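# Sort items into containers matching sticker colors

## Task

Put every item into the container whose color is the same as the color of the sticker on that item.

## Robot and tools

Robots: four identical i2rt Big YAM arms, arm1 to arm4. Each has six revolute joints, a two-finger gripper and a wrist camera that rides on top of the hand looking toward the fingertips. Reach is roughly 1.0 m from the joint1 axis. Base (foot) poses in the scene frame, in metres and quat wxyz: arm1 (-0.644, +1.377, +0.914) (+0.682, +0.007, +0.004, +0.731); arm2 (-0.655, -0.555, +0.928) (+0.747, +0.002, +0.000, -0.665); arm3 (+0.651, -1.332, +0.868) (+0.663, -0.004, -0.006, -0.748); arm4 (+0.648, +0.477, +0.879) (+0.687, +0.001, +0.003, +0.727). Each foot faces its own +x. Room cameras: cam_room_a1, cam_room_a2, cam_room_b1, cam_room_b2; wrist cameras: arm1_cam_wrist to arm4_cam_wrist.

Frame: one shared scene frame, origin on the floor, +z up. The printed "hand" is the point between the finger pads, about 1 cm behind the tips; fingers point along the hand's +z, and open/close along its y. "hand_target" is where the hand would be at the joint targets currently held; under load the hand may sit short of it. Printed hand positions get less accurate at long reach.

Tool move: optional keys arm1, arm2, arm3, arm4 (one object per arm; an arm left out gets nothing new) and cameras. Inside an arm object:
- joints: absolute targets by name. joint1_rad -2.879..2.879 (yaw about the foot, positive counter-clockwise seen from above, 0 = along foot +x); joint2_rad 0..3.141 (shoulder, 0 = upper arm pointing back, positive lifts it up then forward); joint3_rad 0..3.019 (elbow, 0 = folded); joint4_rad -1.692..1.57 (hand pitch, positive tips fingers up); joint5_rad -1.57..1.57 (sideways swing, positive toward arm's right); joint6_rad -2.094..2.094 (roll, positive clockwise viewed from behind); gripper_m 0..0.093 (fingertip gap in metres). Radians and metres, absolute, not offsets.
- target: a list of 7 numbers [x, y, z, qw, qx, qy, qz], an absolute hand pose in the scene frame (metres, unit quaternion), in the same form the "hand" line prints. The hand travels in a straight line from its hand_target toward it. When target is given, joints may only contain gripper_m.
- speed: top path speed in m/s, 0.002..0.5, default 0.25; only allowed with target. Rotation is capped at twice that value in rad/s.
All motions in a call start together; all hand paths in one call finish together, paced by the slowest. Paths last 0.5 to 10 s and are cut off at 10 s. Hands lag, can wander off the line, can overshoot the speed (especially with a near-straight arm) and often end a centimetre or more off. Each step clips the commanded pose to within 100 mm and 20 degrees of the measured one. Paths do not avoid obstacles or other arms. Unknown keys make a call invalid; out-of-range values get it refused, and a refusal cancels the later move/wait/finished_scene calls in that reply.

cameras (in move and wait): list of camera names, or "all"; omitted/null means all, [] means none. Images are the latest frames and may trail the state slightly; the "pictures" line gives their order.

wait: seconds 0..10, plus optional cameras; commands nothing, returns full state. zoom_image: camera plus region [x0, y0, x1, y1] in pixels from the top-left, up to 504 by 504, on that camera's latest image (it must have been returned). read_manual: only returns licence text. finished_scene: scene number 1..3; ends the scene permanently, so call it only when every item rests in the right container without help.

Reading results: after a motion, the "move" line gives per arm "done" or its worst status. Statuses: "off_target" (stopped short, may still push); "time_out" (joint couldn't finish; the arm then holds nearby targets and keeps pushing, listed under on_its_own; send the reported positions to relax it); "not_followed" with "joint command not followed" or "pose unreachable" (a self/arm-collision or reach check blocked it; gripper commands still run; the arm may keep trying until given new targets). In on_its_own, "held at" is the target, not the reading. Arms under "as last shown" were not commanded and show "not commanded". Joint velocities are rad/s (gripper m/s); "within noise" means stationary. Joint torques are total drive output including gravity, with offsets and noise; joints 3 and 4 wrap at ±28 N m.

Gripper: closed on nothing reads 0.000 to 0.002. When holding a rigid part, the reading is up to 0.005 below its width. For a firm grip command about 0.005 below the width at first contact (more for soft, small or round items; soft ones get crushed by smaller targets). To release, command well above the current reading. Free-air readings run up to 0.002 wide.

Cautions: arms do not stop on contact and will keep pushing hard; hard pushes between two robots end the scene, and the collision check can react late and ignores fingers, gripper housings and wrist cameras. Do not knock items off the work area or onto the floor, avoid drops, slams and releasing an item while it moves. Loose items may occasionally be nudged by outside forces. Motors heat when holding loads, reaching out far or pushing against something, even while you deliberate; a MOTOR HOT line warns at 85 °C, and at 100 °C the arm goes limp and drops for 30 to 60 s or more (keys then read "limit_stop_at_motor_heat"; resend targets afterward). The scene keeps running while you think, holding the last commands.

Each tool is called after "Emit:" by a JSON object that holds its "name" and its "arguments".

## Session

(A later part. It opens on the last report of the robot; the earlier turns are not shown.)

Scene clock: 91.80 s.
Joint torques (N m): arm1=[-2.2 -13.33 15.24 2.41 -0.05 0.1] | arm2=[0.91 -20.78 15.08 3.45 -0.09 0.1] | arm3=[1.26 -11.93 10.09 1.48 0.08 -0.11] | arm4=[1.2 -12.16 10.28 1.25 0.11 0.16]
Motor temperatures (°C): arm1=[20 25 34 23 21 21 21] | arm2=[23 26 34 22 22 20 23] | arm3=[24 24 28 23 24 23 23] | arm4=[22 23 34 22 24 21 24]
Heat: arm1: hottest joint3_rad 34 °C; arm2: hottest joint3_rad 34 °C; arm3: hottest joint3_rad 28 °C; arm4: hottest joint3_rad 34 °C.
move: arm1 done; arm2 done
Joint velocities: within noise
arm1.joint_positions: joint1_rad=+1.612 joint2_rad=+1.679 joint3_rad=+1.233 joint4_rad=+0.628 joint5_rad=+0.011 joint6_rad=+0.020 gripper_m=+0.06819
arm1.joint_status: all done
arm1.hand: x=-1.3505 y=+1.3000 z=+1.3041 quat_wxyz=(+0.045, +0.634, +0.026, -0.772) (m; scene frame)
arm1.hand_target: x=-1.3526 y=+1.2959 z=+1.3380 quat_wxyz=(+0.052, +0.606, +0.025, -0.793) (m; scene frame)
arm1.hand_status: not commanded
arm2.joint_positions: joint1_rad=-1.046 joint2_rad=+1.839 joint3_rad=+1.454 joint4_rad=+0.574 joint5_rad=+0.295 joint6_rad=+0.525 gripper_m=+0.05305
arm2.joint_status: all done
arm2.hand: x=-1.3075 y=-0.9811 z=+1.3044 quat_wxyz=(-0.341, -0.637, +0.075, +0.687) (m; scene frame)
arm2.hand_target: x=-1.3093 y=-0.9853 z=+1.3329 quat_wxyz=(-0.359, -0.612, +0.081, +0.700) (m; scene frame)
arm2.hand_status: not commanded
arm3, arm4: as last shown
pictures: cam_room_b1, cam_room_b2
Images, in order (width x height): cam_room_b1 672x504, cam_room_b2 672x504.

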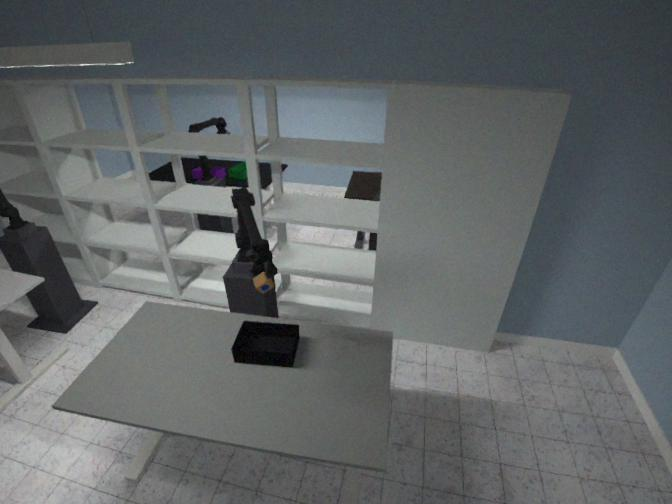

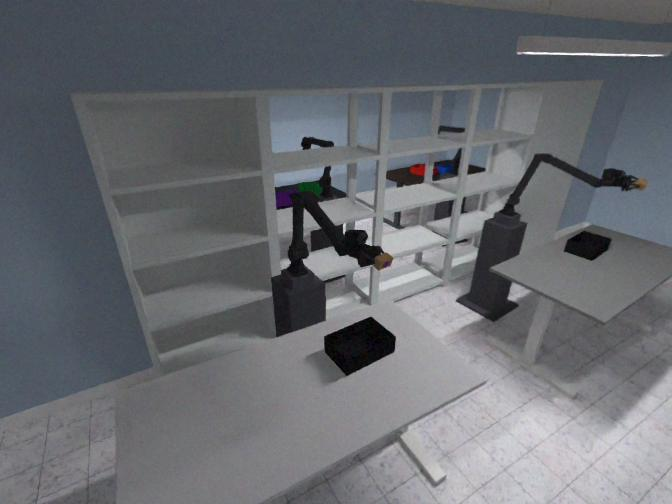

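Emit:
{"name": "move", "arguments": {"cameras": ["cam_room_b1","cam_room_b2"]}}

Emit:
{"name": "zoom_image", "arguments": {"camera": "cam_room_b2", "region": [350, 235, 420, 290]}}

Emit:
{"name": "zoom_image", "arguments": {"camera": "cam_room_b1", "region": [230, 255, 300, 310]}}

Scene clock: 124.53 s.
Joint torques (N m): arm1=[-1.85 -13.63 15.34 2.43 -0.04 0.06] | arm2=[0.91 -20.54 15.1 3.44 -0.09 0.09] | arm3=[1.32 -11.93 10.1 1.52 0.08 -0.11] | arm4=[1.03 -12.75 10.36 1.25 0.09 0.17]
Motor temperatures (°C): arm1=[20 24 38 23 21 21 22] | arm2=[23 26 39 23 22 20 24] | arm3=[24 24 28 23 24 23 23] | arm4=[22 23 35 22 24 21 24]
Heat: arm1: hottest joint3_rad 38 °C; arm2: hottest joint3_rad 39 °C; arm3: hottest joint3_rad 28 °C; arm4: hottest joint3_rad 35 °C.
Joint velocities: within noise
arm1.joint_positions: joint1_rad=+1.612 joint2_rad=+1.679 joint3_rad=+1.233 joint4_rad=+0.628 joint5_rad=+0.011 joint6_rad=+0.020 gripper_m=+0.06819
arm1.joint_status: all done
arm1.hand: x=-1.3505 y=+1.3000 z=+1.3041 quat_wxyz=(+0.045, +0.634, +0.026, -0.772) (m; scene frame)
arm1.hand_target: x=-1.3526 y=+1.2959 z=+1.3380 quat_wxyz=(+0.052, +0.606, +0.025, -0.793) (m; scene frame)
arm1.hand_status: not commanded
arm2.joint_positions: joint1_rad=-1.046 joint2_rad=+1.839 joint3_rad=+1.454 joint4_rad=+0.575 joint5_rad=+0.295 joint6_rad=+0.525 gripper_m=+0.05305
arm2.joint_status: all done
arm2.hand: x=-1.3075 y=-0.9810 z=+1.3045 quat_wxyz=(-0.341, -0.637, +0.075, +0.687) (m; scene frame)
arm2.hand_target: x=-1.3093 y=-0.9853 z=+1.3329 quat_wxyz=(-0.359, -0.612, +0.081, +0.700) (m; scene frame)
arm2.hand_status: not commanded
arm3.joint_positions: joint1_rad=+1.687 joint2_rad=+1.232 joint3_rad=+1.214 joint4_rad=-0.958 joint5_rad=-0.001 joint6_rad=+0.006 gripper_m=+0.09398
arm3.joint_status: not commanded
arm3.hand: x=+1.1303 y=-1.3301 z=+1.1681 quat_wxyz=(-0.294, -0.003, -0.956, +0.006) (m; scene frame)
arm3.hand_target: x=+1.1303 y=-1.3286 z=+1.1773 quat_wxyz=(-0.306, +0.001, -0.952, +0.007) (m; scene frame)
arm3.hand_status: not commanded
arm4.joint_positions: joint1_rad=-1.634 joint2_rad=+1.235 joint3_rad=+1.203 joint4_rad=-0.961 joint5_rad=+0.000 joint6_rad=-0.013 gripper_m=+0.09398
arm4.joint_status: not commanded
arm4.hand: x=+1.1264 y=+0.4748 z=+1.1690 quat_wxyz=(-0.283, +0.004, -0.959, +0.004) (m; scene frame)
arm4.hand_target: x=+1.1291 y=+0.4775 z=+1.1862 quat_wxyz=(-0.303, +0.000, -0.953, +0.002) (m; scene frame)
arm4.hand_status: not commanded
pictures: cam_room_b1, cam_room_b2
Images, in order (width x height): cam_room_b1 672x504, cam_room_b2 672x504.

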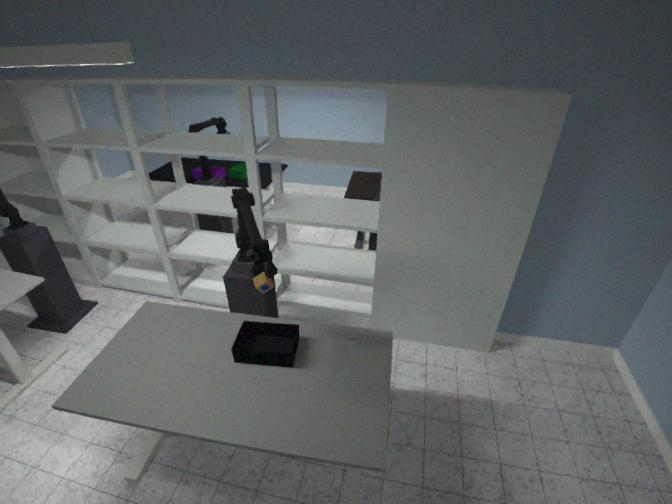

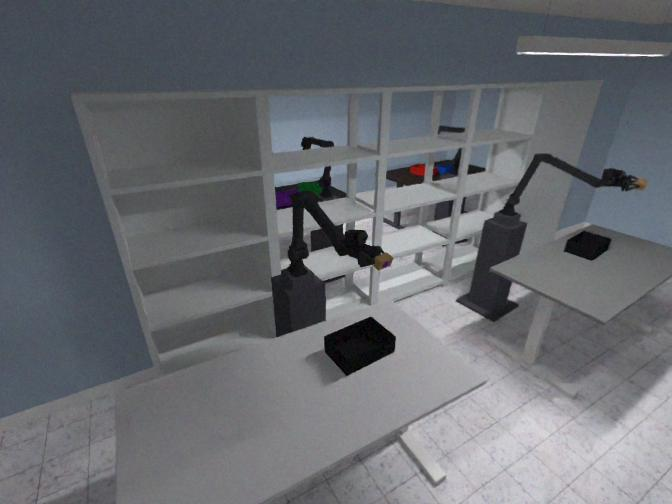

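Scaled by 7.200.

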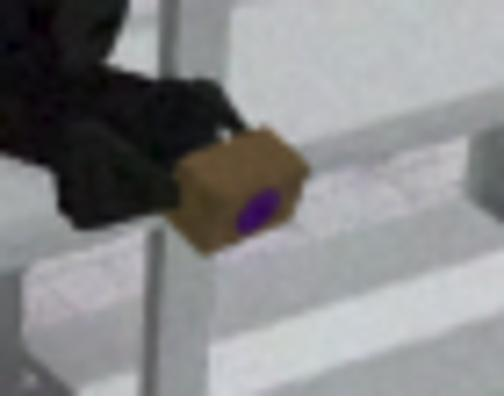

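Scaled by 7.200.

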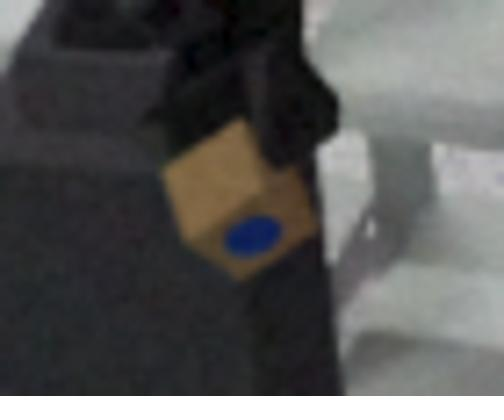

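Emit:
{"name": "move", "arguments": {"arm1": {"joints":{"joint2_rad":0.695,"joint3_rad":0.723,"joint4_rad":-1.05,"joint5_rad":0,"joint6_rad":0}}, "arm2": {"joints":{"joint2_rad":0.695,"joint3_rad":0.723,"joint4_rad":-1.05,"joint5_rad":0,"joint6_rad":0}}, "cameras": ["arm3_cam_wrist","arm4_cam_wrist"]}}

Emit:
{"name": "move", "arguments": {"arm1": {"joints":{"joint1_rad":-2.25}}, "arm2": {"joints":{"joint1_rad":0.923}}, "arm3": {"joints":{"joint2_rad":0.695,"joint3_rad":0.723,"joint4_rad":-1.05,"joint5_rad":0,"joint6_rad":0}}, "arm4": {"joints":{"joint2_rad":0.695,"joint3_rad":0.723,"joint4_rad":-1.05,"joint5_rad":0,"joint6_rad":0}}, "cameras": []}}

Emit:
{"name": "move", "arguments": {"arm1": {"target":[0.0,0.93,1.15,0.2469,0.2888,0.9217,-0.0774],"speed":0.3}, "arm2": {"target":[0.0,-0.94,1.15,0.2497,0.2533,0.9321,-0.0679],"speed":0.3}, "cameras": ["arm1_cam_wrist","arm2_cam_wrist"]}}

Scene clock: 136.83 s.
Joint torques (N m): arm1=[-0.56 0.73 12.31 0.95 -0.07 -0.08] | arm2=[0.97 -3.31 11.15 1.37 -0.18 -0.08] | arm3=[1.44 -11.99 10.09 1.47 0.08 -0.1] | arm4=[1.38 -12.92 10.3 1.18 0.08 0.15]
Motor temperatures (°C): arm1=[20 24 39 23 21 21 22] | arm2=[23 26 39 23 22 20 24] | arm3=[24 24 28 23 24 23 23] | arm4=[22 23 36 22 24 21 24]
Heat: arm1: hottest joint3_rad 39 °C; arm2: hottest joint3_rad 39 °C; arm3: hottest joint3_rad 28 °C; arm4: hottest joint3_rad 36 °C.
move: arm1 done; arm2 done
Joint velocities: within noise
arm1.joint_positions: joint1_rad=+1.612 joint2_rad=+0.696 joint3_rad=+0.716 joint4_rad=-1.042 joint5_rad=+0.002 joint6_rad=+0.008 gripper_m=+0.06820
arm1.joint_status: all done
arm1.hand: x=-0.9235 y=+1.3462 z=+1.1416 quat_wxyz=(+0.014, +0.959, +0.049, -0.278) (m; scene frame)
arm1.hand_target: x=-0.9228 y=+1.3445 z=+1.1444 quat_wxyz=(+0.014, +0.959, +0.056, -0.278) (m; scene frame)
arm1.hand_status: not commanded
arm2.joint_positions: joint1_rad=-1.045 joint2_rad=+0.698 joint3_rad=+0.729 joint4_rad=-1.038 joint5_rad=+0.004 joint6_rad=+0.015 gripper_m=+0.05305
arm2.joint_status: all done
arm2.hand: x=-0.8871 y=-0.7280 z=+1.1573 quat_wxyz=(-0.087, -0.914, -0.296, +0.263) (m; scene frame)
arm2.hand_target: x=-0.8832 y=-0.7267 z=+1.1533 quat_wxyz=(-0.085, -0.913, -0.305, +0.256) (m; scene frame)
arm2.hand_status: not commanded
arm3, arm4: as last shown
pictures: arm3_cam_wrist, arm4_cam_wrist
Images, in order (width x height): arm3_cam_wrist 672x504, arm4_cam_wrist 672x504.

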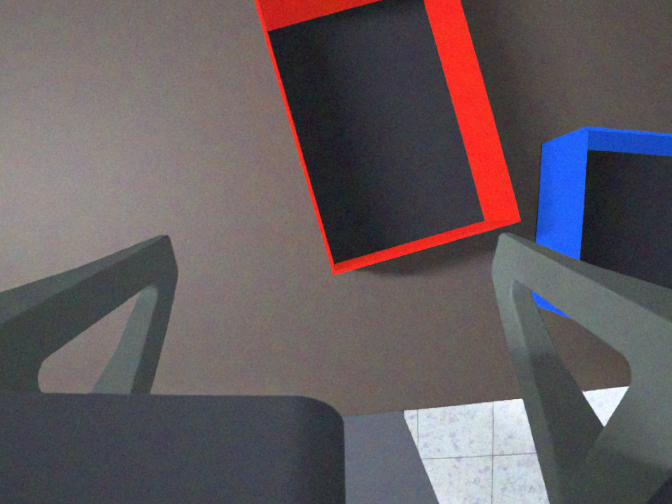

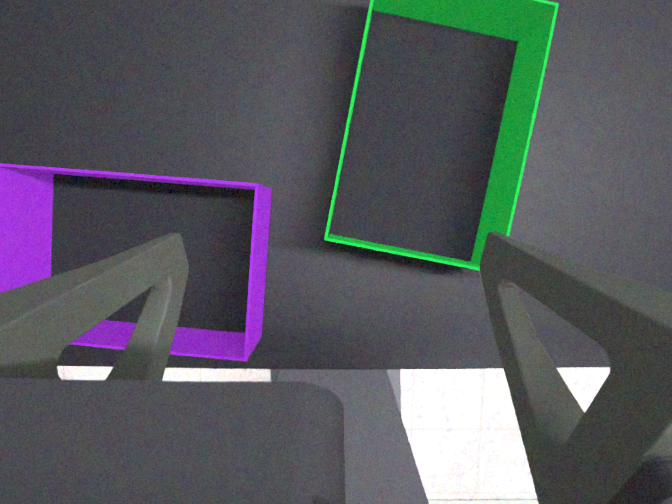

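Scene clock: 139.87 s.
Joint torques (N m): arm1=[-2.55 -0.03 12.08 1.03 -0.01 -0.02] | arm2=[0.97 -3.19 11.15 1.35 0 -0.07] | arm3=[1.44 -1.9 9.48 0.95 0.08 -0.11] | arm4=[1.44 -2.02 9.31 0.61 0.11 0.2]
Motor temperatures (°C): arm1=[20 24 39 23 21 21 22] | arm2=[23 26 38 22 22 20 24] | arm3=[24 24 28 23 24 23 23] | arm4=[22 23 36 22 24 21 24]
Heat: arm1: hottest joint3_rad 39 °C; arm2: hottest joint3_rad 38 °C; arm3: hottest joint3_rad 28 °C; arm4: hottest joint3_rad 36 °C.
move: arm1 done; arm2 done; arm3 done; arm4 done
Joint velocities: within noise
arm1.joint_positions: joint1_rad=-2.245 joint2_rad=+0.696 joint3_rad=+0.716 joint4_rad=-1.042 joint5_rad=+0.002 joint6_rad=+0.006 gripper_m=+0.06825
arm1.joint_status: all done
arm1.hand: x=-0.4064 y=+1.2140 z=+1.1332 quat_wxyz=(-0.251, -0.290, -0.920, +0.082) (m; scene frame)
arm1.hand_target: x=-0.4074 y=+1.2132 z=+1.1360 quat_wxyz=(-0.251, -0.289, -0.920, +0.083) (m; scene frame)
arm1.hand_status: not commanded
arm2.joint_positions: joint1_rad=+0.920 joint2_rad=+0.698 joint3_rad=+0.729 joint4_rad=-1.038 joint5_rad=+0.000 joint6_rad=+0.014 gripper_m=+0.05298
arm2.joint_status: all done
arm2.hand: x=-0.4074 y=-0.7032 z=+1.1583 quat_wxyz=(-0.269, -0.260, -0.925, +0.070) (m; scene frame)
arm2.hand_target: x=-0.4103 y=-0.7005 z=+1.1543 quat_wxyz=(-0.262, -0.253, -0.929, +0.069) (m; scene frame)
arm2.hand_status: not commanded
arm3.joint_positions: joint1_rad=+1.687 joint2_rad=+0.694 joint3_rad=+0.726 joint4_rad=-1.047 joint5_rad=-0.001 joint6_rad=+0.006 gripper_m=+0.09398
arm3.joint_status: all done
arm3.hand: x=+0.9364 y=-1.3301 z=+1.0965 quat_wxyz=(-0.275, -0.003, -0.961, +0.006) (m; scene frame)
arm3.hand_target: x=+0.9352 y=-1.3294 z=+1.0938 quat_wxyz=(-0.272, +0.001, -0.962, +0.007) (m; scene frame)
arm3.hand_status: not commanded
arm4.joint_positions: joint1_rad=-1.634 joint2_rad=+0.696 joint3_rad=+0.720 joint4_rad=-1.043 joint5_rad=+0.000 joint6_rad=-0.013 gripper_m=+0.09398
arm4.joint_status: all done
arm4.hand: x=+0.9344 y=+0.4758 z=+1.1030 quat_wxyz=(-0.270, +0.004, -0.963, +0.004) (m; scene frame)
arm4.hand_target: x=+0.9335 y=+0.4774 z=+1.1040 quat_wxyz=(-0.269, +0.000, -0.963, +0.002) (m; scene frame)
arm4.hand_status: not commanded
pictures: none
No camera images: "cameras" was empty.

Scene clock: 142.50 s.
Joint torques (N m): arm1=[-2.14 -19.08 17.8 0.85 -0.06 -0.03] | arm2=[1.38 -21.89 17.21 1.21 0.14 -0.06] | arm3=[1.55 -1.85 9.44 0.95 0.08 -0.11] | arm4=[1.55 -2.49 9.42 0.65 0.11 0.19]
Motor temperatures (°C): arm1=[20 25 39 23 21 21 22] | arm2=[23 26 38 22 22 20 24] | arm3=[24 24 28 23 24 23 23] | arm4=[22 23 36 22 24 21 24]
Heat: arm1: hottest joint3_rad 39 °C; arm2: hottest joint3_rad 38 °C; arm3: hottest joint3_rad 28 °C; arm4: hottest joint3_rad 36 °C.
move: arm1 off_target; arm2 off_target
Joint velocities: within noise
arm1.joint_positions: joint1_rad=-2.245 joint2_rad=+2.097 joint3_rad=+2.124 joint4_rad=-1.116 joint5_rad=-0.005 joint6_rad=+0.006 gripper_m=+0.06825
arm1.joint_status: not commanded
arm1.hand: x=-0.0098 y=+0.9411 z=+1.1188 quat_wxyz=(-0.221, -0.291, -0.928, +0.069) (m; scene frame)
arm1.hand_target: x=-0.0018 y=+0.9311 z=+1.1500 quat_wxyz=(-0.247, -0.289, -0.922, +0.078) (m; scene frame)
arm1.hand_status: off_target (0.035 m and 3.2 deg from the pose sent, 0.496 m and 0.7 deg at the start)
arm2.joint_positions: joint1_rad=+0.920 joint2_rad=+2.016 joint3_rad=+1.961 joint4_rad=-1.024 joint5_rad=+0.001 joint6_rad=+0.014 gripper_m=+0.05298
arm2.joint_status: not commanded
arm2.hand: x=-0.0157 y=-0.9350 z=+1.1332 quat_wxyz=(-0.235, -0.263, -0.934, +0.061) (m; scene frame)
arm2.hand_target: x=-0.0011 y=-0.9392 z=+1.1499 quat_wxyz=(-0.251, -0.253, -0.932, +0.068) (m; scene frame)
arm2.hand_status: off_target (0.024 m and 2.1 deg from the pose sent, 0.471 m and 2.6 deg at the start)
arm3, arm4: as last shown
pictures: arm1_cam_wrist, arm2_cam_wrist
Images, in order (width x height): arm1_cam_wrist 672x504, arm2_cam_wrist 672x504.

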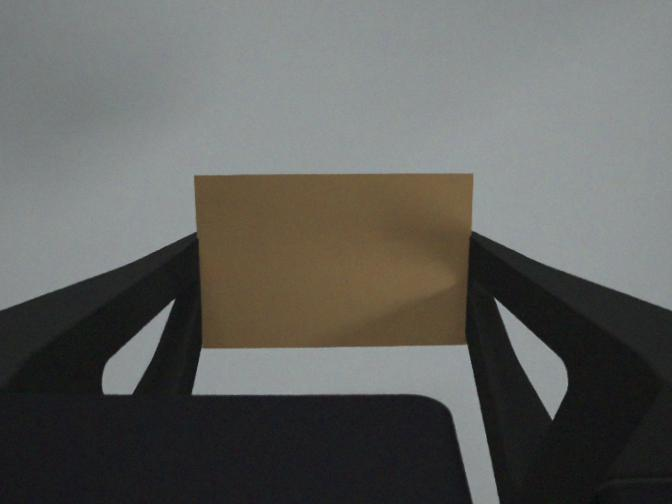

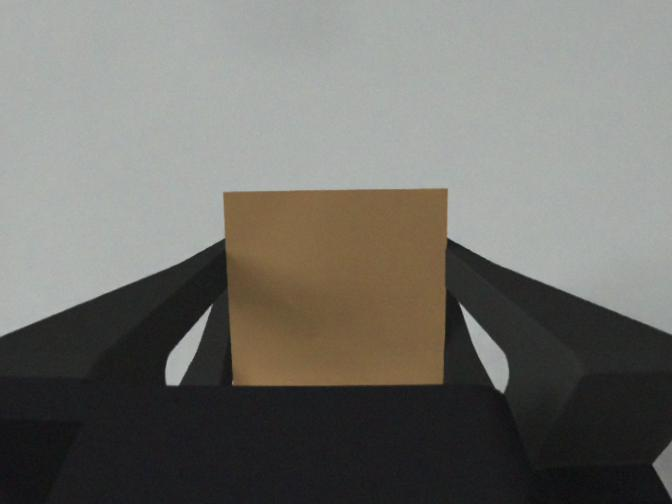

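Emit:
{"name": "move", "arguments": {"arm1": {"target":[0.005,0.928,1.07,0.2469,0.2888,0.9217,-0.0774],"speed":0.2}, "arm2": {"target":[0.005,-0.943,1.07,0.2497,0.2533,0.9321,-0.0679],"speed":0.2}, "arm3": {"joints":{"joint1_rad":-1.98}}, "arm4": {"joints":{"joint1_rad":0.895}}, "cameras": []}}

Emit:
{"name": "move", "arguments": {"arm1": {"target":[0.007,0.927,1.045,0.2469,0.2888,0.9217,-0.0774],"speed":0.06}, "arm2": {"target":[0.008,-0.943,1.043,0.2497,0.2533,0.9321,-0.0679],"speed":0.06}, "cameras": []}}

Emit:
{"name": "move", "arguments": {"arm1": {"target":[0.007,0.927,1.033,0.2469,0.2888,0.9217,-0.0774],"speed":0.04}, "arm2": {"target":[0.008,-0.943,1.030,0.2497,0.2533,0.9321,-0.0679],"speed":0.04}, "cameras": []}}

Scene clock: 168.57 s.
Joint torques (N m): arm1=[-1.96 -20.13 12.23 1.8 0.01 -0.01] | arm2=[1.26 -22.71 11.3 2.58 0.12 -0.07] | arm3=[0.67 -2.02 9.43 0.91 -0.01 -0.1] | arm4=[0.44 -2.14 9.48 0.62 0.1 0.15]
Motor temperatures (°C): arm1=[20 27 41 23 21 21 22] | arm2=[23 27 38 22 22 20 24] | arm3=[24 24 28 23 24 23 23] | arm4=[22 22 36 22 24 21 24]
Heat: arm1: hottest joint3_rad 41 °C; arm2: hottest joint3_rad 38 °C; arm3: hottest joint3_rad 28 °C; arm4: hottest joint3_rad 36 °C.
move: arm1 done; arm2 off_target; arm3 done; arm4 done
Joint velocities: within noise
arm1.joint_positions: joint1_rad=-2.245 joint2_rad=+2.132 joint3_rad=+2.024 joint4_rad=-0.954 joint5_rad=-0.005 joint6_rad=+0.006 gripper_m=+0.06825
arm1.joint_status: not commanded
arm1.hand: x=+0.0008 y=+0.9333 z=+1.0621 quat_wxyz=(-0.234, -0.290, -0.925, +0.073) (m; scene frame)
arm1.hand_target: x=+0.0047 y=+0.9280 z=+1.0702 quat_wxyz=(-0.247, -0.289, -0.922, +0.077) (m; scene frame)
arm1.hand_status: done (0.010 m and 1.6 deg from the pose sent, 0.053 m and 3.2 deg at the start)
arm2.joint_positions: joint1_rad=+0.920 joint2_rad=+2.065 joint3_rad=+1.897 joint4_rad=-0.878 joint5_rad=+0.001 joint6_rad=+0.014 gripper_m=+0.05298
arm2.joint_status: not commanded
arm2.hand: x=-0.0006 y=-0.9437 z=+1.0826 quat_wxyz=(-0.251, -0.262, -0.930, +0.066) (m; scene frame)
arm2.hand_target: x=+0.0047 y=-0.9428 z=+1.0699 quat_wxyz=(-0.249, -0.253, -0.932, +0.068) (m; scene frame)
arm2.hand_status: off_target (0.014 m and 1.1 deg from the pose sent, 0.067 m and 2.1 deg at the start)
arm3.joint_positions: joint1_rad=-1.970 joint2_rad=+0.694 joint3_rad=+0.726 joint4_rad=-1.047 joint5_rad=+0.001 joint6_rad=+0.005 gripper_m=+0.09402
arm3.joint_status: all done
arm3.hand: x=+0.4030 y=-1.1860 z=+1.0939 quat_wxyz=(+0.064, -0.929, +0.251, +0.263) (m; scene frame)
arm3.hand_target: x=+0.4054 y=-1.1843 z=+1.0912 quat_wxyz=(+0.065, -0.930, +0.254, +0.259) (m; scene frame)
arm3.hand_status: not commanded
arm4.joint_positions: joint1_rad=+0.893 joint2_rad=+0.696 joint3_rad=+0.720 joint4_rad=-1.043 joint5_rad=-0.001 joint6_rad=-0.012 gripper_m=+0.09401
arm4.joint_status: all done
arm4.hand: x=+0.4169 y=+0.6445 z=+1.1049 quat_wxyz=(-0.082, +0.917, -0.289, -0.261) (m; scene frame)
arm4.hand_target: x=+0.4174 y=+0.6436 z=+1.1058 quat_wxyz=(-0.080, +0.916, -0.294, -0.260) (m; scene frame)
arm4.hand_status: not commanded
pictures: none
No camera images: "cameras" was empty.

Scene clock: 169.57 s.
Joint torques (N m): arm1=[-2.08 -18.9 11.67 1.77 -0.01 -0.02] | arm2=[1.32 -21.66 10.58 2.63 0.15 -0.05] | arm3=[0.67 -1.9 9.46 0.92 -0.02 -0.1] | arm4=[0.56 -2.37 9.47 0.65 0.12 0.12]
Motor temperatures (°C): arm1=[20 27 41 23 21 21 22] | arm2=[23 27 38 22 22 20 24] | arm3=[24 24 28 23 24 23 23] | arm4=[22 22 36 22 24 21 24]
Heat: arm1: hottest joint3_rad 41 °C; arm2: hottest joint3_rad 38 °C; arm3: hottest joint3_rad 28 °C; arm4: hottest joint3_rad 36 °C.
move: arm1 done; arm2 off_target
Joint velocities: within noise
arm1.joint_positions: joint1_rad=-2.245 joint2_rad=+2.135 joint3_rad=+1.995 joint4_rad=-0.901 joint5_rad=-0.005 joint6_rad=+0.006 gripper_m=+0.06825
arm1.joint_status: not commanded
arm1.hand: x=+0.0037 y=+0.9312 z=+1.0516 quat_wxyz=(-0.243, -0.289, -0.923, +0.076) (m; scene frame)
arm1.hand_target: x=+0.0067 y=+0.9270 z=+1.0451 quat_wxyz=(-0.247, -0.289, -0.922, +0.077) (m; scene frame)
arm1.hand_status: done (0.009 m and 0.4 deg from the pose sent, 0.019 m and 1.6 deg at the start)
arm2.joint_positions: joint1_rad=+0.920 joint2_rad=+2.075 joint3_rad=+1.871 joint4_rad=-0.822 joint5_rad=+0.002 joint6_rad=+0.014 gripper_m=+0.05298
arm2.joint_status: not commanded
arm2.hand: x=+0.0033 y=-0.9461 z=+1.0693 quat_wxyz=(-0.260, -0.261, -0.927, +0.068) (m; scene frame)
arm2.hand_target: x=+0.0071 y=-0.9425 z=+1.0432 quat_wxyz=(-0.249, -0.253, -0.932, +0.068) (m; scene frame)
arm2.hand_status: off_target (0.027 m and 1.6 deg from the pose sent, 0.041 m and 1.1 deg at the start)
arm3, arm4: as last shown
pictures: none
No camera images: "cameras" was empty.

Scene clock: 170.53 s.
Joint torques (N m): arm1=[-2.26 -18.84 11.48 1.72 0.05 -0.01] | arm2=[1.38 -21.71 10.44 2.66 0.15 -0.06] | arm3=[0.44 -1.9 9.43 0.92 -0.03 -0.11] | arm4=[0.91 -1.96 9.51 0.57 0.12 0.16]
Motor temperatures (°C): arm1=[20 27 40 23 21 21 22] | arm2=[23 27 38 22 22 20 25] | arm3=[24 24 28 23 24 23 23] | arm4=[22 22 36 22 24 21 24]
Heat: arm1: hottest joint3_rad 40 °C; arm2: hottest joint3_rad 38 °C; arm3: hottest joint3_rad 28 °C; arm4: hottest joint3_rad 36 °C.
move: arm1 done; arm2 off_target
Joint velocities: within noise
arm1.joint_positions: joint1_rad=-2.245 joint2_rad=+2.141 joint3_rad=+1.975 joint4_rad=-0.874 joint5_rad=-0.005 joint6_rad=+0.006 gripper_m=+0.06825
arm1.joint_status: not commanded
arm1.hand: x=+0.0039 y=+0.9309 z=+1.0401 quat_wxyz=(-0.244, -0.289, -0.923, +0.076) (m; scene frame)
arm1.hand_target: x=+0.0068 y=+0.9270 z=+1.0331 quat_wxyz=(-0.247, -0.289, -0.922, +0.077) (m; scene frame)
arm1.hand_status: done (0.009 m and 0.4 deg from the pose sent, 0.019 m and 0.4 deg at the start)
arm2.joint_positions: joint1_rad=+0.920 joint2_rad=+2.083 joint3_rad=+1.853 joint4_rad=-0.793 joint5_rad=+0.002 joint6_rad=+0.014 gripper_m=+0.05298
arm2.joint_status: not commanded
arm2.hand: x=+0.0040 y=-0.9465 z=+1.0580 quat_wxyz=(-0.261, -0.261, -0.927, +0.068) (m; scene frame)
arm2.hand_target: x=+0.0071 y=-0.9425 z=+1.0305 quat_wxyz=(-0.250, -0.253, -0.932, +0.068) (m; scene frame)
arm2.hand_status: off_target (0.028 m and 1.7 deg from the pose sent, 0.040 m and 1.6 deg at the start)
arm3, arm4: as last shown
pictures: none
No camera images: "cameras" was empty.

Emit:
{"name": "move", "arguments": {"arm1": {"target":[0.007,0.927,1.024,0.2469,0.2888,0.9217,-0.0774],"speed":0.03}, "arm2": {"target":[0.008,-0.943,1.014,0.2497,0.2533,0.9321,-0.0679],"speed":0.03}, "cameras": []}}

Emit:
{"name": "move", "arguments": {"arm1": {"target":[0.007,0.927,1.016,0.2469,0.2888,0.9217,-0.0774],"speed":0.03}, "arm2": {"target":[0.008,-0.943,1.006,0.2497,0.2533,0.9321,-0.0679],"speed":0.03}, "cameras": []}}

Scene clock: 176.83 s.
Joint torques (N m): arm1=[-2.26 -18.78 11.52 1.77 0.01 0.03] | arm2=[1.38 -21.48 10.41 2.65 0.15 -0.05] | arm3=[0.62 -1.85 9.39 0.95 -0.01 -0.11] | arm4=[0.97 -2.26 9.48 0.66 0.15 0.16]
Motor temperatures (°C): arm1=[20 27 39 23 21 21 22] | arm2=[23 27 37 22 22 20 25] | arm3=[24 24 28 23 24 23 23] | arm4=[22 22 37 22 24 21 24]
Heat: arm1: hottest joint3_rad 39 °C; arm2: hottest joint3_rad 37 °C; arm3: hottest joint3_rad 28 °C; arm4: hottest joint3_rad 37 °C.
move: arm1 done; arm2 off_target
Joint velocities: within noise
arm1.joint_positions: joint1_rad=-2.245 joint2_rad=+2.146 joint3_rad=+1.961 joint4_rad=-0.854 joint5_rad=-0.005 joint6_rad=+0.006 gripper_m=+0.06825
arm1.joint_status: not commanded
arm1.hand: x=+0.0040 y=+0.9308 z=+1.0320 quat_wxyz=(-0.244, -0.289, -0.922, +0.076) (m; scene frame)
arm1.hand_target: x=+0.0067 y=+0.9270 z=+1.0241 quat_wxyz=(-0.247, -0.289, -0.922, +0.077) (m; scene frame)
arm1.hand_status: done (0.009 m and 0.3 deg from the pose sent, 0.017 m and 0.4 deg at the start)
arm2.joint_positions: joint1_rad=+0.920 joint2_rad=+2.097 joint3_rad=+1.831 joint4_rad=-0.759 joint5_rad=+0.002 joint6_rad=+0.014 gripper_m=+0.05298
arm2.joint_status: not commanded
arm2.hand: x=+0.0045 y=-0.9467 z=+1.0410 quat_wxyz=(-0.261, -0.261, -0.927, +0.068) (m; scene frame)
arm2.hand_target: x=+0.0071 y=-0.9425 z=+1.0143 quat_wxyz=(-0.250, -0.253, -0.932, +0.068) (m; scene frame)
arm2.hand_status: off_target (0.027 m and 1.6 deg from the pose sent, 0.044 m and 1.7 deg at the start)
arm3, arm4: as last shown
pictures: none
No camera images: "cameras" was empty.

Scene clock: 177.80 s.
Joint torques (N m): arm1=[-2.02 -18.43 11.11 1.8 -0.01 0.02] | arm2=[1.49 -21.25 9.99 2.65 0.13 -0.06] | arm3=[0.67 -1.96 9.43 0.94 -0.02 -0.11] | arm4=[0.97 -2.67 9.47 0.65 0.12 0.17]
Motor temperatures (°C): arm1=[20 27 39 23 21 21 22] | arm2=[23 27 37 22 22 20 25] | arm3=[24 24 28 23 24 23 23] | arm4=[22 22 37 22 24 21 24]
Heat: arm1: hottest joint3_rad 39 °C; arm2: hottest joint3_rad 37 °C; arm3: hottest joint3_rad 28 °C; arm4: hottest joint3_rad 37 °C.
move: arm1 off_target; arm2 off_target
Joint velocities: within noise
arm1.joint_positions: joint1_rad=-2.245 joint2_rad=+2.146 joint3_rad=+1.953 joint4_rad=-0.836 joint5_rad=-0.005 joint6_rad=+0.006 gripper_m=+0.06825
arm1.joint_status: not commanded
arm1.hand: x=+0.0052 y=+0.9300 z=+1.0298 quat_wxyz=(-0.249, -0.289, -0.921, +0.078) (m; scene frame)
arm1.hand_target: x=+0.0066 y=+0.9271 z=+1.0161 quat_wxyz=(-0.247, -0.289, -0.922, +0.077) (m; scene frame)
arm1.hand_status: off_target (0.014 m and 0.2 deg from the pose sent, 0.017 m and 0.3 deg at the start)
arm2.joint_positions: joint1_rad=+0.920 joint2_rad=+2.097 joint3_rad=+1.825 joint4_rad=-0.741 joint5_rad=+0.002 joint6_rad=+0.014 gripper_m=+0.05298
arm2.joint_status: not commanded
arm2.hand: x=+0.0060 y=-0.9476 z=+1.0402 quat_wxyz=(-0.266, -0.261, -0.925, +0.070) (m; scene frame)
arm2.hand_target: x=+0.0068 y=-0.9423 z=+1.0068 quat_wxyz=(-0.250, -0.253, -0.932, +0.068) (m; scene frame)
arm2.hand_status: off_target (0.035 m and 2.2 deg from the pose sent, 0.035 m and 1.6 deg at the start)
arm3, arm4: as last shown
pictures: none
No camera images: "cameras" was empty.

Emit:
{"name": "move", "arguments": {"arm1": {"joints":{"gripper_m":0.093}}, "arm2": {"joints":{"gripper_m":0.093}}, "cameras": []}}

Emit:
{"name": "move", "arguments": {"arm1": {"target":[0.0,0.93,1.15,0.2469,0.2888,0.9217,-0.0774],"speed":0.2}, "arm2": {"target":[0.0,-0.94,1.15,0.2497,0.2533,0.9321,-0.0679],"speed":0.2}, "cameras": ["arm1_cam_wrist","arm2_cam_wrist"]}}

Emit:
{"name": "move", "arguments": {"arm1": {"joints":{"joint2_rad":0.695,"joint3_rad":0.723,"joint4_rad":-1.05,"joint5_rad":0,"joint6_rad":0}}, "arm2": {"joints":{"joint2_rad":0.695,"joint3_rad":0.723,"joint4_rad":-1.05,"joint5_rad":0,"joint6_rad":0}}, "cameras": []}}

Emit:
{"name": "move", "arguments": {"arm3": {"target":[0.03,-0.955,1.15,0.0803,-0.919,0.2548,0.2898],"speed":0.3}, "arm4": {"target":[0.03,0.925,1.15,0.0904,-0.9095,0.2868,0.2868],"speed":0.3}, "cameras": ["arm3_cam_wrist","arm4_cam_wrist"]}}

Scene clock: 186.47 s.
Joint torques (N m): arm1=[-1.96 -18.32 11.1 1.87 0.02 -0.04] | arm2=[1.44 -21.3 9.95 2.56 0.12 -0.06] | arm3=[0.62 -2.02 9.42 0.92 -0.02 -0.11] | arm4=[0.85 -2.02 9.46 0.65 0.11 0.11]
Motor temperatures (°C): arm1=[20 26 38 23 21 21 23] | arm2=[23 28 37 22 22 20 25] | arm3=[24 24 28 23 24 23 23] | arm4=[22 22 37 22 24 21 24]
Heat: arm1: hottest joint3_rad 38 °C; arm2: hottest joint3_rad 37 °C; arm3: hottest joint3_rad 28 °C; arm4: hottest joint3_rad 37 °C.
move: arm1 done; arm2 done
Joint velocities: within noise
arm1.joint_positions: joint1_rad=-2.245 joint2_rad=+2.146 joint3_rad=+1.953 joint4_rad=-0.835 joint5_rad=-0.005 joint6_rad=+0.006 gripper_m=+0.09296
arm1.joint_status: all done
arm1.hand: x=+0.0054 y=+0.9298 z=+1.0299 quat_wxyz=(-0.249, -0.289, -0.921, +0.078) (m; scene frame)
arm1.hand_target: x=+0.0066 y=+0.9271 z=+1.0162 quat_wxyz=(-0.247, -0.289, -0.922, +0.077) (m; scene frame)
arm1.hand_status: not commanded
arm2.joint_positions: joint1_rad=+0.920 joint2_rad=+2.097 joint3_rad=+1.825 joint4_rad=-0.739 joint5_rad=+0.002 joint6_rad=+0.014 gripper_m=+0.09293
arm2.joint_status: all done
arm2.hand: x=+0.0064 y=-0.9478 z=+1.0405 quat_wxyz=(-0.267, -0.261, -0.925, +0.070) (m; scene frame)
arm2.hand_target: x=+0.0068 y=-0.9423 z=+1.0068 quat_wxyz=(-0.250, -0.253, -0.932, +0.068) (m; scene frame)
arm2.hand_status: not commanded
arm3, arm4: as last shown
pictures: none
No camera images: "cameras" was empty.

Scene clock: 187.97 s.
Joint torques (N m): arm1=[-2.78 -19.84 16.27 0.8 0 -0.06] | arm2=[1.44 -22.77 15.31 1.14 0.11 -0.06] | arm3=[0.56 -1.9 9.43 0.91 -0.02 -0.1] | arm4=[1.32 -2.08 9.58 0.58 0.13 0.15]
Motor temperatures (°C): arm1=[20 26 38 23 21 21 22] | arm2=[23 28 37 22 22 20 24] | arm3=[24 24 28 23 24 23 23] | arm4=[22 22 37 22 24 21 24]
Heat: arm1: hottest joint3_rad 38 °C; arm2: hottest joint3_rad 37 °C; arm3: hottest joint3_rad 28 °C; arm4: hottest joint3_rad 37 °C.
move: arm1 off_target; arm2 off_target
Joint velocities: within noise
arm1.joint_positions: joint1_rad=-2.245 joint2_rad=+2.107 joint3_rad=+2.146 joint4_rad=-1.117 joint5_rad=-0.005 joint6_rad=+0.006 gripper_m=+0.09297
arm1.joint_status: not commanded
arm1.hand: x=-0.0056 y=+0.9382 z=+1.1224 quat_wxyz=(-0.226, -0.291, -0.927, +0.071) (m; scene frame)
arm1.hand_target: x=-0.0011 y=+0.9306 z=+1.1500 quat_wxyz=(-0.247, -0.289, -0.922, +0.078) (m; scene frame)
arm1.hand_status: off_target (0.029 m and 2.6 deg from the pose sent, 0.120 m and 0.3 deg at the start)
arm2.joint_positions: joint1_rad=+0.920 joint2_rad=+2.029 joint3_rad=+1.989 joint4_rad=-1.026 joint5_rad=+0.002 joint6_rad=+0.014 gripper_m=+0.09293
arm2.joint_status: not commanded
arm2.hand: x=-0.0095 y=-0.9388 z=+1.1377 quat_wxyz=(-0.242, -0.263, -0.932, +0.063) (m; scene frame)
arm2.hand_target: x=-0.0005 y=-0.9396 z=+1.1499 quat_wxyz=(-0.250, -0.253, -0.932, +0.068) (m; scene frame)
arm2.hand_status: off_target (0.016 m and 1.5 deg from the pose sent, 0.110 m and 2.3 deg at the start)
arm3, arm4: as last shown
pictures: arm1_cam_wrist, arm2_cam_wrist
Images, in order (width x height): arm1_cam_wrist 672x504, arm2_cam_wrist 672x504.

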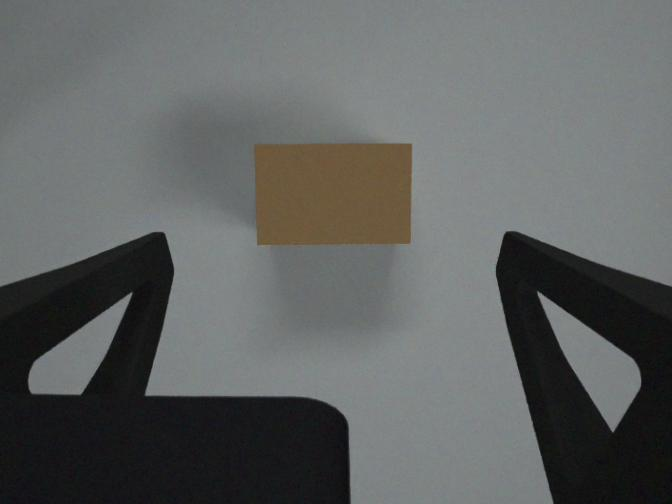

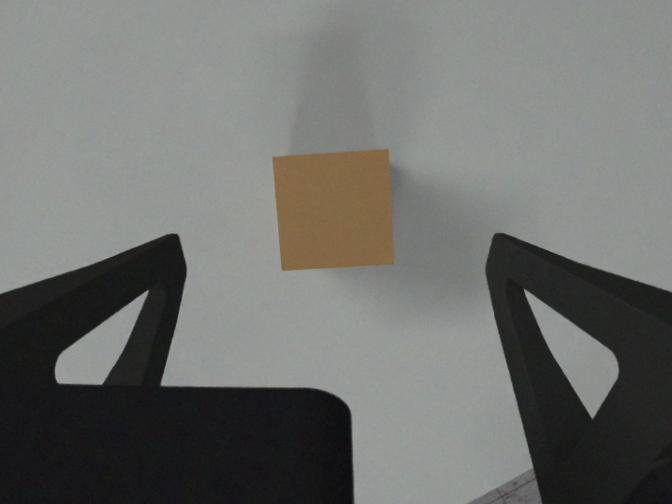

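Scene clock: 189.90 s.
Joint torques (N m): arm1=[-2.32 0.03 13.11 1.57 0.09 -0.01] | arm2=[1.08 -3.49 11.49 1.55 -0.08 -0.06] | arm3=[0.5 -1.9 9.39 0.95 -0.02 -0.1] | arm4=[0.97 -1.85 9.46 0.55 0.11 0.15]
Motor temperatures (°C): arm1=[20 26 38 23 21 21 22] | arm2=[23 28 37 22 22 20 24] | arm3=[24 23 28 23 24 23 23] | arm4=[22 22 37 22 24 21 24]
Heat: arm1: hottest joint3_rad 38 °C; arm2: hottest joint3_rad 37 °C; arm3: hottest joint3_rad 28 °C; arm4: hottest joint3_rad 37 °C.
move: arm1 done; arm2 done
Joint velocities: within noise
arm1.joint_positions: joint1_rad=-2.245 joint2_rad=+0.704 joint3_rad=+0.708 joint4_rad=-1.059 joint5_rad=-0.001 joint6_rad=+0.006 gripper_m=+0.09297
arm1.joint_status: all done
arm1.hand: x=-0.4101 y=+1.2171 z=+1.1247 quat_wxyz=(-0.236, -0.290, -0.924, +0.076) (m; scene frame)
arm1.hand_target: x=-0.4074 y=+1.2132 z=+1.1361 quat_wxyz=(-0.251, -0.289, -0.920, +0.083) (m; scene frame)
arm1.hand_status: not commanded
arm2.joint_positions: joint1_rad=+0.920 joint2_rad=+0.701 joint3_rad=+0.725 joint4_rad=-1.044 joint5_rad=+0.001 joint6_rad=+0.013 gripper_m=+0.09294
arm2.joint_status: all done
arm2.hand: x=-0.4090 y=-0.7025 z=+1.1543 quat_wxyz=(-0.263, -0.260, -0.926, +0.069) (m; scene frame)
arm2.hand_target: x=-0.4100 y=-0.6998 z=+1.1543 quat_wxyz=(-0.262, -0.252, -0.929, +0.069) (m; scene frame)
arm2.hand_status: not commanded
arm3, arm4: as last shown
pictures: none
No camera images: "cameras" was empty.

Scene clock: 192.37 s.
Joint torques (N m): arm1=[-1.49 -0.32 12.82 1.36 0.12 -0.03] | arm2=[1.08 -3.66 11.52 1.57 -0.07 -0.07] | arm3=[0.32 -21.3 14.58 0.75 0.11 -0.12] | arm4=[0.67 -22.12 13.26 0.44 0 0.03]
Motor temperatures (°C): arm1=[20 26 37 23 21 21 22] | arm2=[23 28 37 22 22 20 24] | arm3=[24 24 29 23 24 23 23] | arm4=[22 22 37 22 24 21 24]
Heat: arm1: hottest joint3_rad 37 °C; arm2: hottest joint3_rad 37 °C; arm3: hottest joint3_rad 29 °C; arm4: hottest joint3_rad 37 °C.
move: arm3 off_target; arm4 off_target
Joint velocities: within noise
arm1, arm2: as last shown
arm3.joint_positions: joint1_rad=-1.973 joint2_rad=+1.861 joint3_rad=+1.853 joint4_rad=-0.985 joint5_rad=+0.009 joint6_rad=+0.004 gripper_m=+0.09402
arm3.joint_status: not commanded
arm3.hand: x=+0.0353 y=-0.9708 z=+1.1265 quat_wxyz=(+0.071, -0.926, +0.253, +0.272) (m; scene frame)
arm3.hand_target: x=+0.0313 y=-0.9557 z=+1.1498 quat_wxyz=(+0.081, -0.919, +0.255, +0.290) (m; scene frame)
arm3.hand_status: off_target (0.029 m and 2.4 deg from the pose sent, 0.442 m and 3.7 deg at the start)
arm4.joint_positions: joint1_rad=+0.893 joint2_rad=+1.979 joint3_rad=+2.004 joint4_rad=-1.011 joint5_rad=-0.001 joint6_rad=-0.012 gripper_m=+0.09401
arm4.joint_status: not commanded
arm4.hand: x=+0.0377 y=+0.9160 z=+1.1363 quat_wxyz=(-0.087, +0.913, -0.288, -0.276) (m; scene frame)
arm4.hand_target: x=+0.0307 y=+0.9244 z=+1.1500 quat_wxyz=(-0.091, +0.909, -0.287, -0.287) (m; scene frame)
arm4.hand_status: off_target (0.018 m and 1.4 deg from the pose sent, 0.480 m and 3.3 deg at the start)
pictures: arm3_cam_wrist, arm4_cam_wrist
Images, in order (width x height): arm3_cam_wrist 672x504, arm4_cam_wrist 672x504.

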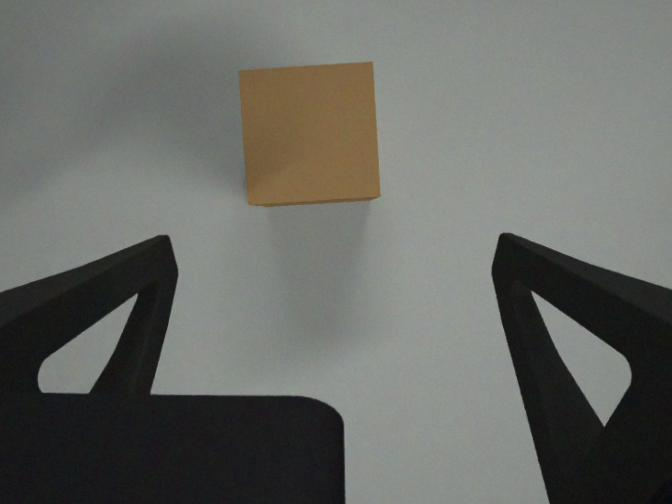

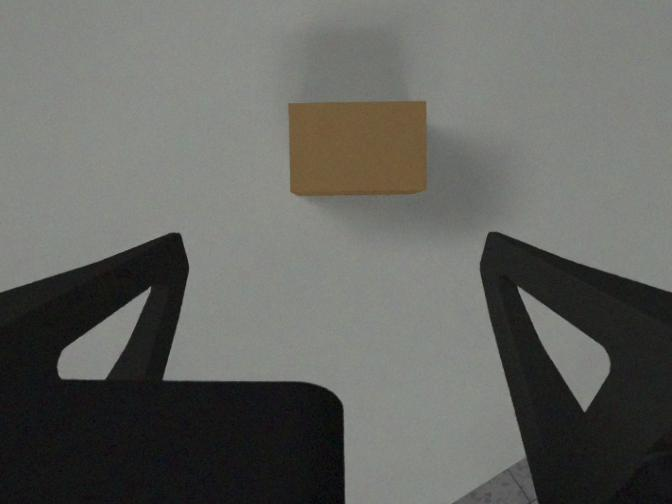

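Emit:
{"name": "move", "arguments": {"arm3": {"target":[-0.0175,-0.948,1.11,0.0663,-0.9323,0.2238,0.2762],"speed":0.2}, "arm4": {"target":[-0.009,0.967,1.105,0.0854,-0.9144,0.2883,0.2709],"speed":0.2}, "cameras": ["arm3_cam_wrist","arm4_cam_wrist"]}}

Scene clock: 210.97 s.
Joint torques (N m): arm1=[-2.49 -0.03 12.74 1.63 0.11 -0.03] | arm2=[1.2 -3.55 11.51 1.57 -0.06 -0.07] | arm3=[1.79 -24.47 14.39 0.76 -0.1 -0.12] | arm4=[0.62 -26.75 13.14 0.4 -0.06 -0.06]
Motor temperatures (°C): arm1=[20 26 36 23 21 21 22] | arm2=[23 27 36 22 22 20 24] | arm3=[24 25 32 23 24 23 23] | arm4=[22 23 42 22 24 21 24]
Heat: arm1: hottest joint3_rad 36 °C; arm2: hottest joint3_rad 36 °C; arm3: hottest joint3_rad 32 °C; arm4: hottest joint3_rad 42 °C.
move: arm3 off_target; arm4 off_target
Joint velocities: within noise
arm1, arm2: as last shown
arm3.joint_positions: joint1_rad=-1.973 joint2_rad=+2.028 joint3_rad=+2.007 joint4_rad=-1.015 joint5_rad=-0.015 joint6_rad=-0.040 gripper_m=+0.09402
arm3.joint_status: not commanded
arm3.hand: x=-0.0062 y=-0.9522 z=+1.0817 quat_wxyz=(+0.060, -0.938, +0.231, +0.253) (m; scene frame)
arm3.hand_target: x=-0.0161 y=-0.9487 z=+1.1100 quat_wxyz=(+0.067, -0.932, +0.224, +0.277) (m; scene frame)
arm3.hand_status: off_target (0.031 m and 2.9 deg from the pose sent, 0.060 m and 3.4 deg at the start)
arm4.joint_positions: joint1_rad=+0.878 joint2_rad=+2.208 joint3_rad=+2.269 joint4_rad=-1.087 joint5_rad=-0.008 joint6_rad=-0.015 gripper_m=+0.09401
arm4.joint_status: not commanded
arm4.hand: x=-0.0039 y=+0.9587 z=+1.0880 quat_wxyz=(-0.080, +0.917, -0.294, -0.258) (m; scene frame)
arm4.hand_target: x=-0.0083 y=+0.9663 z=+1.1049 quat_wxyz=(-0.086, +0.914, -0.288, -0.272) (m; scene frame)
arm4.hand_status: off_target (0.020 m and 1.7 deg from the pose sent, 0.076 m and 0.6 deg at the start)
pictures: arm3_cam_wrist, arm4_cam_wrist
Images, in order (width x height): arm3_cam_wrist 672x504, arm4_cam_wrist 672x504.

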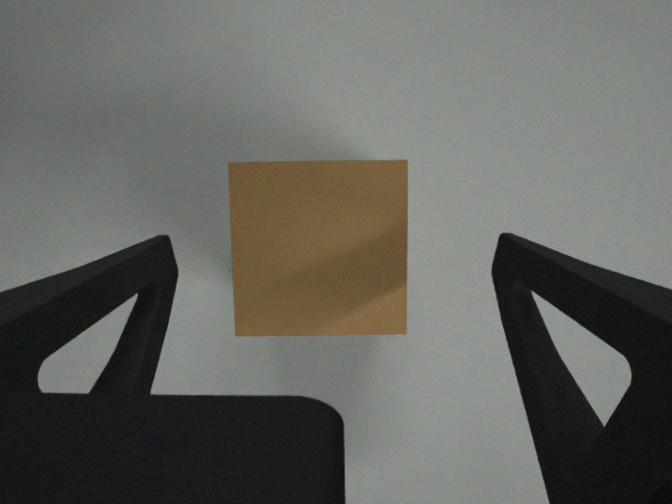

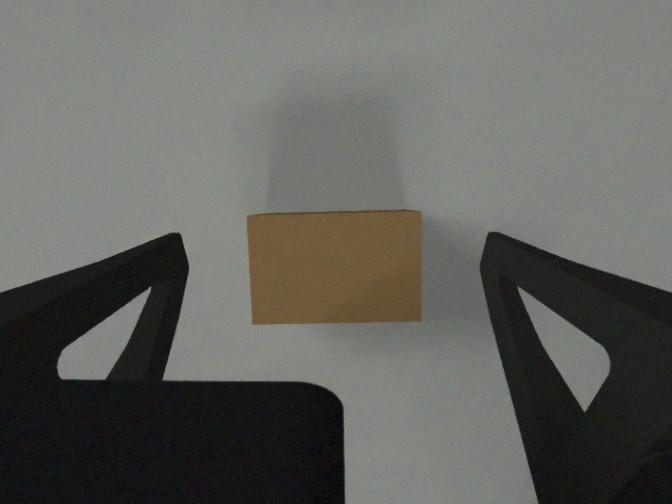

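Emit:
{"name": "move", "arguments": {"arm3": {"target":[-0.020,-0.955,1.064,0.0663,-0.9323,0.2238,0.2762],"speed":0.12}, "arm4": {"target":[-0.010,0.967,1.055,0.0854,-0.9144,0.2883,0.2709],"speed":0.12}, "cameras": ["arm3_cam_wrist","arm4_cam_wrist"]}}

Scene clock: 217.47 s.
Joint torques (N m): arm1=[-2.55 -1.44 12.85 1.77 0.08 -0.01] | arm2=[1.2 -3.6 11.48 1.59 -0.07 -0.06] | arm3=[2.43 -24.12 9.51 1.69 0.11 -0.04] | arm4=[0.5 -26.52 9.68 1.4 -0.03 -0.05]
Motor temperatures (°C): arm1=[20 25 36 23 21 21 22] | arm2=[23 26 36 22 22 20 24] | arm3=[24 25 32 23 24 23 23] | arm4=[22 23 41 22 24 21 24]
Heat: arm1: hottest joint3_rad 36 °C; arm2: hottest joint3_rad 36 °C; arm3: hottest joint3_rad 32 °C; arm4: hottest joint3_rad 41 °C.
move: arm3 done; arm4 done
Joint velocities: within noise
arm1, arm2: as last shown
arm3.joint_positions: joint1_rad=-1.973 joint2_rad=+2.028 joint3_rad=+1.953 joint4_rad=-0.920 joint5_rad=-0.014 joint6_rad=-0.040 gripper_m=+0.09402
arm3.joint_status: not commanded
arm3.hand: x=-0.0127 y=-0.9485 z=+1.0665 quat_wxyz=(+0.066, -0.932, +0.229, +0.272) (m; scene frame)
arm3.hand_target: x=-0.0198 y=-0.9549 z=+1.0639 quat_wxyz=(+0.066, -0.932, +0.224, +0.276) (m; scene frame)
arm3.hand_status: done (0.010 m and 0.8 deg from the pose sent, 0.023 m and 2.9 deg at the start)
arm4.joint_positions: joint1_rad=+0.878 joint2_rad=+2.208 joint3_rad=+2.187 joint4_rad=-0.988 joint5_rad=-0.008 joint6_rad=-0.015 gripper_m=+0.09401
arm4.joint_status: not commanded
arm4.hand: x=-0.0072 y=+0.9609 z=+1.0584 quat_wxyz=(-0.083, +0.915, -0.293, -0.265) (m; scene frame)
arm4.hand_target: x=-0.0099 y=+0.9668 z=+1.0549 quat_wxyz=(-0.085, +0.914, -0.288, -0.271) (m; scene frame)
arm4.hand_status: done (0.008 m and 0.9 deg from the pose sent, 0.035 m and 1.7 deg at the start)
pictures: arm3_cam_wrist, arm4_cam_wrist
Images, in order (width x height): arm3_cam_wrist 672x504, arm4_cam_wrist 672x504.

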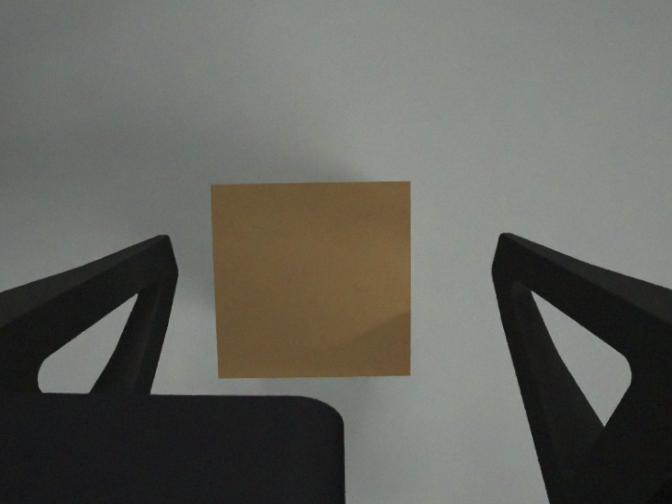

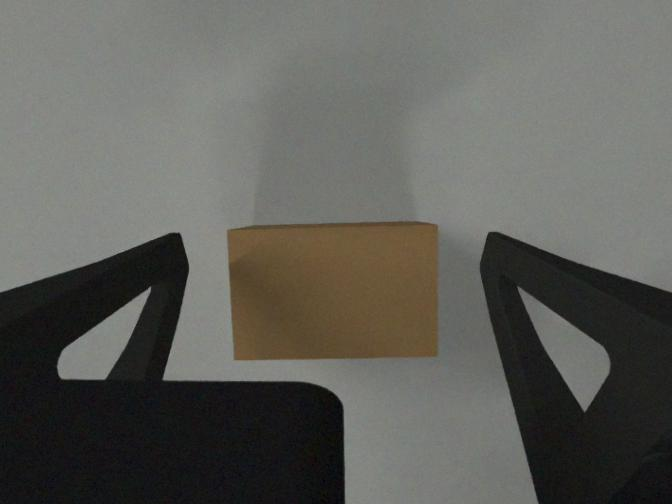

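Emit:
{"name": "move", "arguments": {"arm3": {"target":[-0.018,-0.965,1.040,0.0663,-0.9323,0.2238,0.2762],"speed":0.1}, "arm4": {"target":[-0.006,0.963,1.028,0.0854,-0.9144,0.2883,0.2709],"speed":0.1}, "cameras": ["arm3_cam_wrist","arm4_cam_wrist"]}}

Scene clock: 225.77 s.
Joint torques (N m): arm1=[-1.9 -0.21 12.9 1.62 0.04 -0.02] | arm2=[1.32 -3.55 11.48 1.58 -0.07 -0.06] | arm3=[2.37 -24.88 9.21 1.72 0.11 0.02] | arm4=[0.15 -27.63 9.37 1.52 0.01 -0.08]
Motor temperatures (°C): arm1=[20 25 36 23 21 21 22] | arm2=[23 26 36 22 22 20 24] | arm3=[24 26 32 23 24 23 23] | arm4=[22 23 39 22 24 21 24]
Heat: arm1: hottest joint3_rad 36 °C; arm2: hottest joint3_rad 36 °C; arm3: hottest joint3_rad 32 °C; arm4: hottest joint3_rad 39 °C.
move: arm3 done; arm4 done
Joint velocities: within noise
arm1, arm2: as last shown
arm3.joint_positions: joint1_rad=-1.962 joint2_rad=+2.028 joint3_rad=+1.875 joint4_rad=-0.851 joint5_rad=-0.009 joint6_rad=-0.037 gripper_m=+0.09402
arm3.joint_status: not commanded
arm3.hand: x=-0.0118 y=-0.9577 z=+1.0359 quat_wxyz=(+0.066, -0.934, +0.227, +0.268) (m; scene frame)
arm3.hand_target: x=-0.0179 y=-0.9651 z=+1.0399 quat_wxyz=(+0.066, -0.932, +0.224, +0.276) (m; scene frame)
arm3.hand_status: done (0.010 m and 1.0 deg from the pose sent, 0.032 m and 0.7 deg at the start)
arm4.joint_positions: joint1_rad=+0.878 joint2_rad=+2.208 joint3_rad=+2.097 joint4_rad=-0.907 joint5_rad=-0.008 joint6_rad=-0.015 gripper_m=+0.09401
arm4.joint_status: not commanded
arm4.hand: x=-0.0040 y=+0.9583 z=+1.0231 quat_wxyz=(-0.081, +0.916, -0.294, -0.261) (m; scene frame)
arm4.hand_target: x=-0.0060 y=+0.9628 z=+1.0280 quat_wxyz=(-0.085, +0.914, -0.288, -0.271) (m; scene frame)
arm4.hand_status: done (0.007 m and 1.4 deg from the pose sent, 0.031 m and 0.9 deg at the start)
pictures: arm3_cam_wrist, arm4_cam_wrist
Images, in order (width x height): arm3_cam_wrist 672x504, arm4_cam_wrist 672x504.

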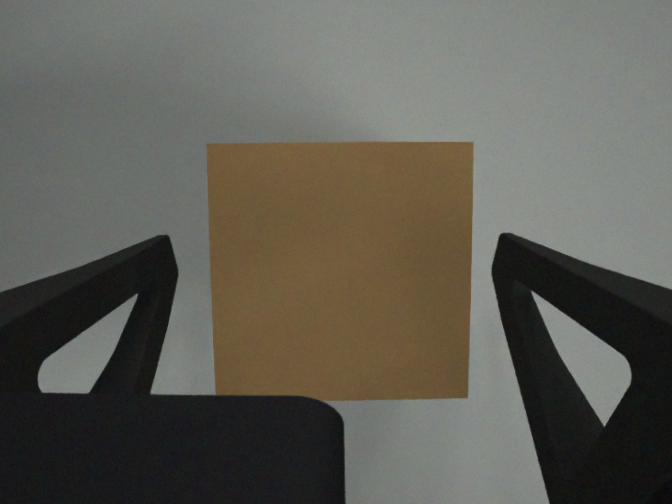

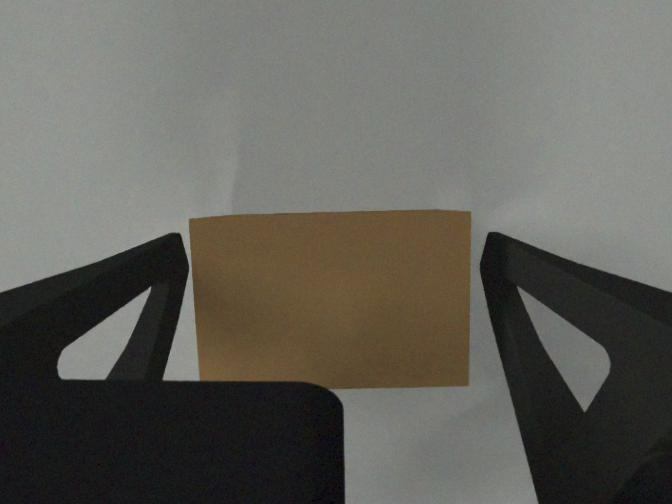

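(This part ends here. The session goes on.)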